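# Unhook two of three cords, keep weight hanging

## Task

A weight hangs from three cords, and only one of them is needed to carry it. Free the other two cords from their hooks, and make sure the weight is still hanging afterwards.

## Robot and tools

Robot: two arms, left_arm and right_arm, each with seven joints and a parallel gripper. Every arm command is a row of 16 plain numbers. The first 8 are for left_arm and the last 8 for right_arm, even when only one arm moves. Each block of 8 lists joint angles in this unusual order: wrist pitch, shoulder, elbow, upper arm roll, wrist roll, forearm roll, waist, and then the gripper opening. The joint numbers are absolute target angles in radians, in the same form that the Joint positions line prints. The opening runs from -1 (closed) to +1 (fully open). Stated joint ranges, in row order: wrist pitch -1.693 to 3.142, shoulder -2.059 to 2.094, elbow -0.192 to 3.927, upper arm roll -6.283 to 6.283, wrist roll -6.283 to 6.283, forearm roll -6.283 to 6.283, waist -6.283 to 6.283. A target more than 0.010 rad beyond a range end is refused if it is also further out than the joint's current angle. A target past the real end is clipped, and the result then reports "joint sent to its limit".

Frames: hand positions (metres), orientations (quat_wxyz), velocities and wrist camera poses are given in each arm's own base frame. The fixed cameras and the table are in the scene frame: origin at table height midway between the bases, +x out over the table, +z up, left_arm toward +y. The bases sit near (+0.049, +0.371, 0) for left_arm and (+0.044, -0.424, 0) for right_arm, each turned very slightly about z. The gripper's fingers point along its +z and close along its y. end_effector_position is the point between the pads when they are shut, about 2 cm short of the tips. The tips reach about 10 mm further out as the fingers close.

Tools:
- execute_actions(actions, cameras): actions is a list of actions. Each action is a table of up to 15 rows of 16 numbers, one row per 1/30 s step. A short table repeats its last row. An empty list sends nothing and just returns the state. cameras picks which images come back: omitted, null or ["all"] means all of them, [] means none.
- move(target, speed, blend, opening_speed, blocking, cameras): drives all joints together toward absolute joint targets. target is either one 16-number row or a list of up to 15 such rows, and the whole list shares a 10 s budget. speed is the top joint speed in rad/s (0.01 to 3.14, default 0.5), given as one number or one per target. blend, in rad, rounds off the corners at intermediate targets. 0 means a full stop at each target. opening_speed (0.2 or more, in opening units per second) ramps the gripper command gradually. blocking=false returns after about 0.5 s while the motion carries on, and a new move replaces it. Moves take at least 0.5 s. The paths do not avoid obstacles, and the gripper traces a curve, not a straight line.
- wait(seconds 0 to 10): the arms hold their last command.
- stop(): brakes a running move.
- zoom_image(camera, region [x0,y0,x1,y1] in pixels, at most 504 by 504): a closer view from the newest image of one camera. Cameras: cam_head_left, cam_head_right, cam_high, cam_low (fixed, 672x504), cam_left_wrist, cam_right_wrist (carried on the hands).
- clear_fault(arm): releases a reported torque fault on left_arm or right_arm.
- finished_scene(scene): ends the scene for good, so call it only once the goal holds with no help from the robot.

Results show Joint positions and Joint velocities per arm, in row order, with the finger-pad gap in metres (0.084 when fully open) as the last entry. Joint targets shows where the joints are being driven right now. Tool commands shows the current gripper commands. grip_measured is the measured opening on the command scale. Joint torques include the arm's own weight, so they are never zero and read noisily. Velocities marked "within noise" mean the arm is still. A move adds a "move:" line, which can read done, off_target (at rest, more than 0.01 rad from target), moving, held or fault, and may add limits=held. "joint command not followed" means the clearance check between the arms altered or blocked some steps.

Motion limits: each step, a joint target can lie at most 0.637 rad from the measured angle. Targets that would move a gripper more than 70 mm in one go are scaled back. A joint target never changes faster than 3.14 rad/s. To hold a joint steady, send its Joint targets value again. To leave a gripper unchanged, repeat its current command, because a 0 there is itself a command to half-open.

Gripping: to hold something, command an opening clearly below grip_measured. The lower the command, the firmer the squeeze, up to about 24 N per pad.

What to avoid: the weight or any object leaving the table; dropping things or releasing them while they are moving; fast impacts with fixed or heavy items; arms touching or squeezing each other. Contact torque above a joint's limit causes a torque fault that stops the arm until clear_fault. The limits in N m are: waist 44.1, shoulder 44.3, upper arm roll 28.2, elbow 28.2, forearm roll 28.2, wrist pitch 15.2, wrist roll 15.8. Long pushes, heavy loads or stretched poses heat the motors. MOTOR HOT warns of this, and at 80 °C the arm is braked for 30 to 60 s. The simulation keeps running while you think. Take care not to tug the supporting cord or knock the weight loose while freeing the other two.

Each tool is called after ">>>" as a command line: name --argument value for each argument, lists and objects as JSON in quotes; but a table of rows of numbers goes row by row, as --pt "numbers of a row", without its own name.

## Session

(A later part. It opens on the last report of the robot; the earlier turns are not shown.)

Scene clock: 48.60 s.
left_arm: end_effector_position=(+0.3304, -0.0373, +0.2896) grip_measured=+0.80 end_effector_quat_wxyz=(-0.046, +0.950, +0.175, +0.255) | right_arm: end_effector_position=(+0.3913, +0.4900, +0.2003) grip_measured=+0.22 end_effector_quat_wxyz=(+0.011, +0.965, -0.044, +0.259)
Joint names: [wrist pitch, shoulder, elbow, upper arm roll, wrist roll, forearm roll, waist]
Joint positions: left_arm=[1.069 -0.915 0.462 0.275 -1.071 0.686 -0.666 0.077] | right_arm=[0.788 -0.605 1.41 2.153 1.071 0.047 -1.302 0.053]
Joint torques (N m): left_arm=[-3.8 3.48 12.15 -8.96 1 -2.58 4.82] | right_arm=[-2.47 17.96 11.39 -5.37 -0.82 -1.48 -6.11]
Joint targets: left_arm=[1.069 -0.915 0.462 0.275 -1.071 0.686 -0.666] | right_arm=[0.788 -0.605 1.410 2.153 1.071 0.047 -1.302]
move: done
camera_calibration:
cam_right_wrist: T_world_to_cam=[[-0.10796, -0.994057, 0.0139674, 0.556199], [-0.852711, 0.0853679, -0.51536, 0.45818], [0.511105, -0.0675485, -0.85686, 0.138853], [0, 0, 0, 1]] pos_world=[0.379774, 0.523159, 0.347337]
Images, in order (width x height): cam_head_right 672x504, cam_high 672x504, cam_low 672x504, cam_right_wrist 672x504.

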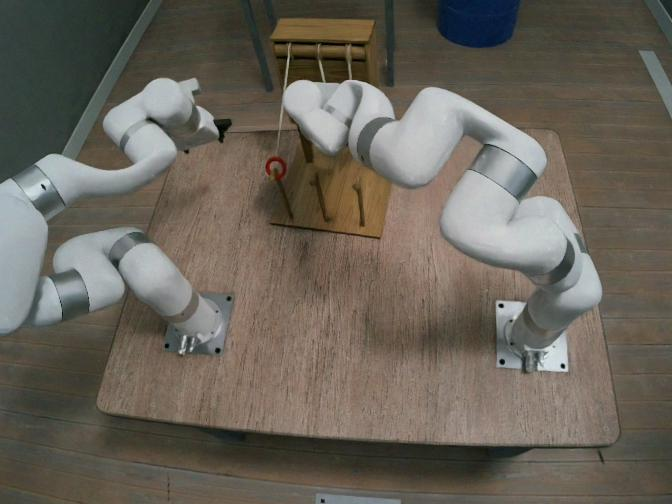

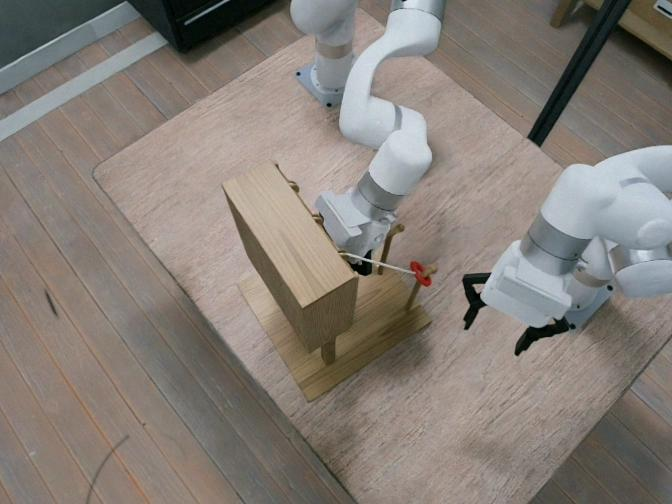

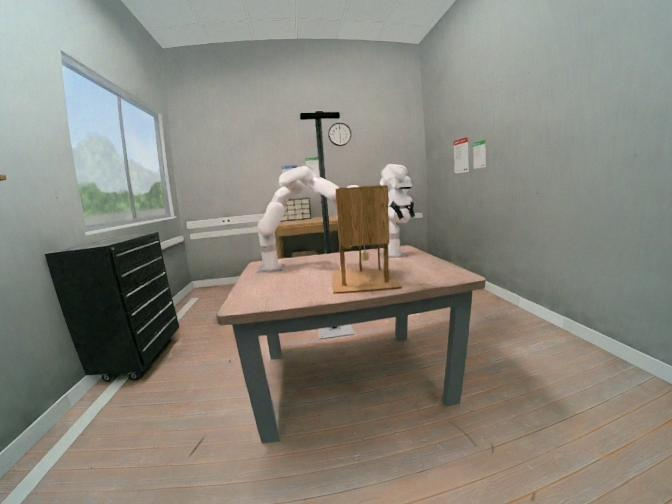

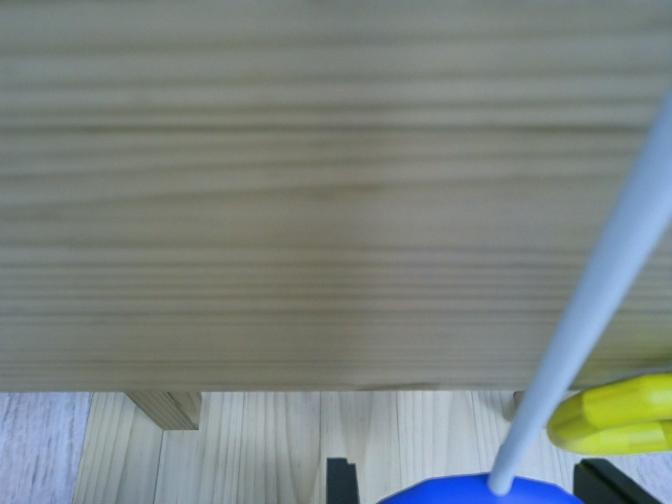

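>>> move --pt "1.069 -0.915 0.462 0.275 -1.071 0.686 -0.666 0.8 0.788 -0.605 1.410 2.153 1.071 0.047 -1.302 0.42" --pt "1.069 -0.915 0.462 0.275 -1.071 0.686 -0.666 0.8 0.881 -0.594 1.391 1.977 1.071 0.094 -1.088 0.42" --pt "1.069 -0.915 0.462 0.275 -1.071 0.686 -0.666 0.8 0.999 -0.540 1.128 1.351 1.071 0.075 -0.374 0.42" --pt "1.069 -0.915 0.462 0.275 -1.071 0.686 -0.666 0.8 1.024 -0.653 1.048 1.280 1.071 0.174 -0.235 0.42" --speed '[0.3,0.4,0.6,0.5]' --blend '[0,0.05,0.06,0]' --opening_speed 0.6 --cameras '["cam_low","cam_right_wrist","cam_head_left","cam_high"]'

>>> zoom_image --camera "cam_low" --region '[325, 230, 405, 300]'

Scene clock: 53.03 s.
left_arm: end_effector_position=(+0.3304, -0.0373, +0.2896) grip_measured=+0.80 end_effector_quat_wxyz=(-0.046, +0.950, +0.175, +0.255) | right_arm: end_effector_position=(+0.2235, +0.4197, +0.2852) grip_measured=+0.41 end_effector_quat_wxyz=(+0.012, +0.965, -0.044, +0.259)
Joint names: [wrist pitch, shoulder, elbow, upper arm roll, wrist roll, forearm roll, waist]
Joint positions: left_arm=[1.069 -0.915 0.462 0.275 -1.071 0.686 -0.666 0.077] | right_arm=[1.024 -0.653 1.048 1.28 1.071 0.174 -0.235 0.061]
Joint torques (N m): left_arm=[-3.6 3.71 12.24 -8.45 1.03 -2.5 4.75] | right_arm=[-0.44 -0.76 9.61 -13.05 -0.79 1.81 5.82]
Joint targets: left_arm=[1.069 -0.915 0.462 0.275 -1.071 0.686 -0.666] | right_arm=[1.024 -0.653 1.048 1.280 1.071 0.174 -0.235]
move: done
camera_calibration:
cam_right_wrist: T_world_to_cam=[[-0.108754, -0.993959, 0.0147949, 0.466887], [-0.852749, 0.0856339, -0.515253, 0.364684], [0.510873, -0.068652, -0.856911, 0.293195], [0, 0, 0, 1]] pos_world=[0.211974, 0.452965, 0.432239]
Images, in order (width x height): cam_head_left 672x504, cam_high 672x504, cam_low 672x504, cam_right_wrist 672x504.

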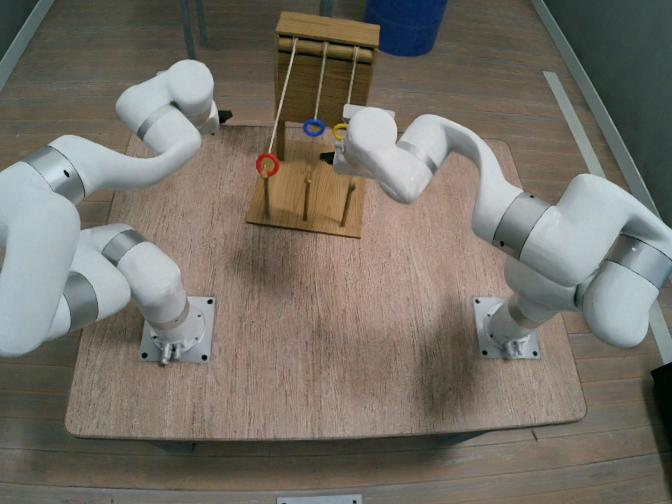

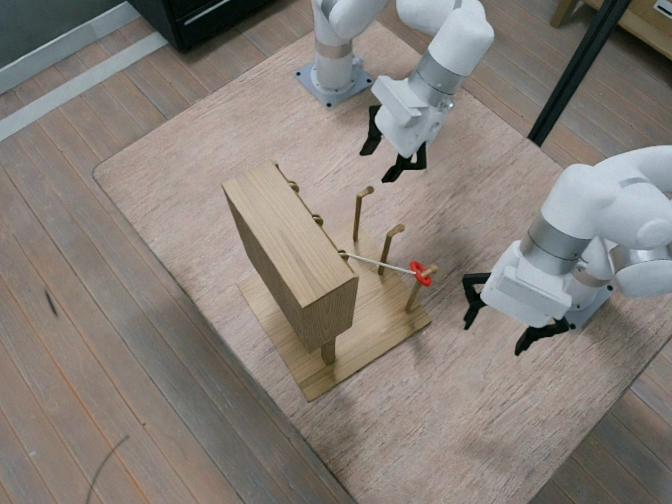

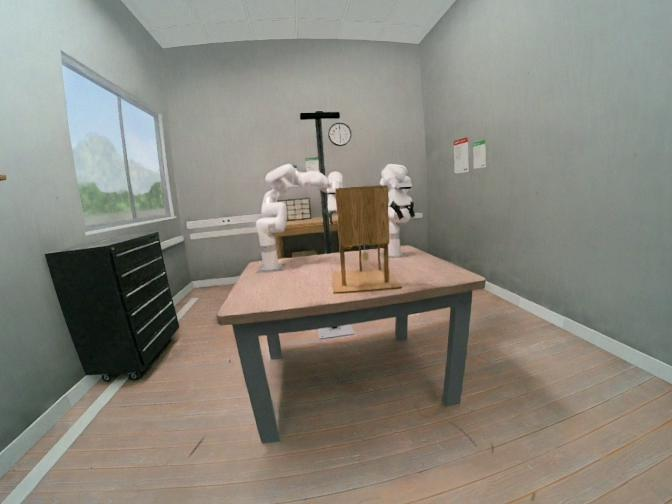

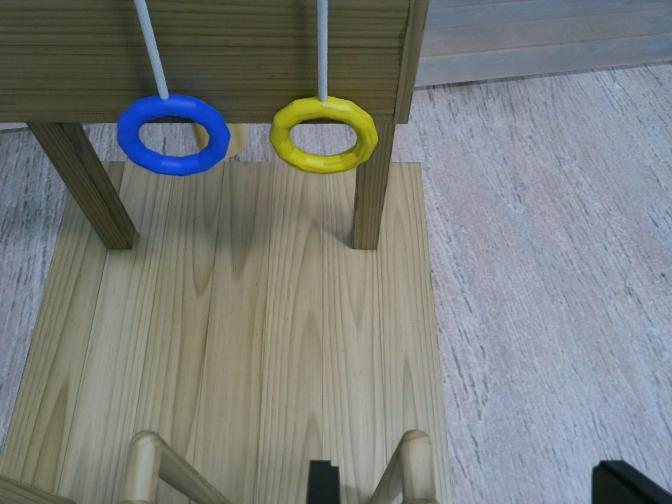

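Scaled by 6.300 from the camera's 672x504 image, which has a finer 960x720 frame.

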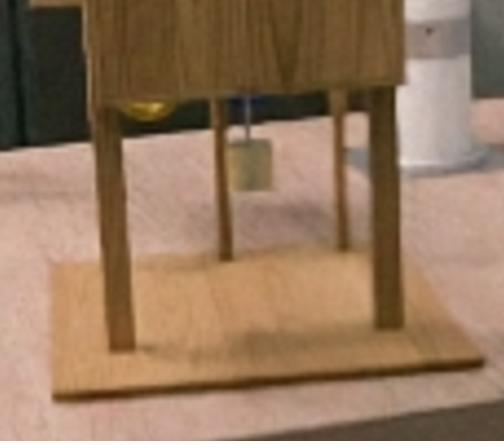

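Both decoy rings, yellow and blue, are off their pegs. Red is still hooked, the weight is up, and both arms are clear.

>>> finished_scene --scene 3

The scene is finished: the task was done.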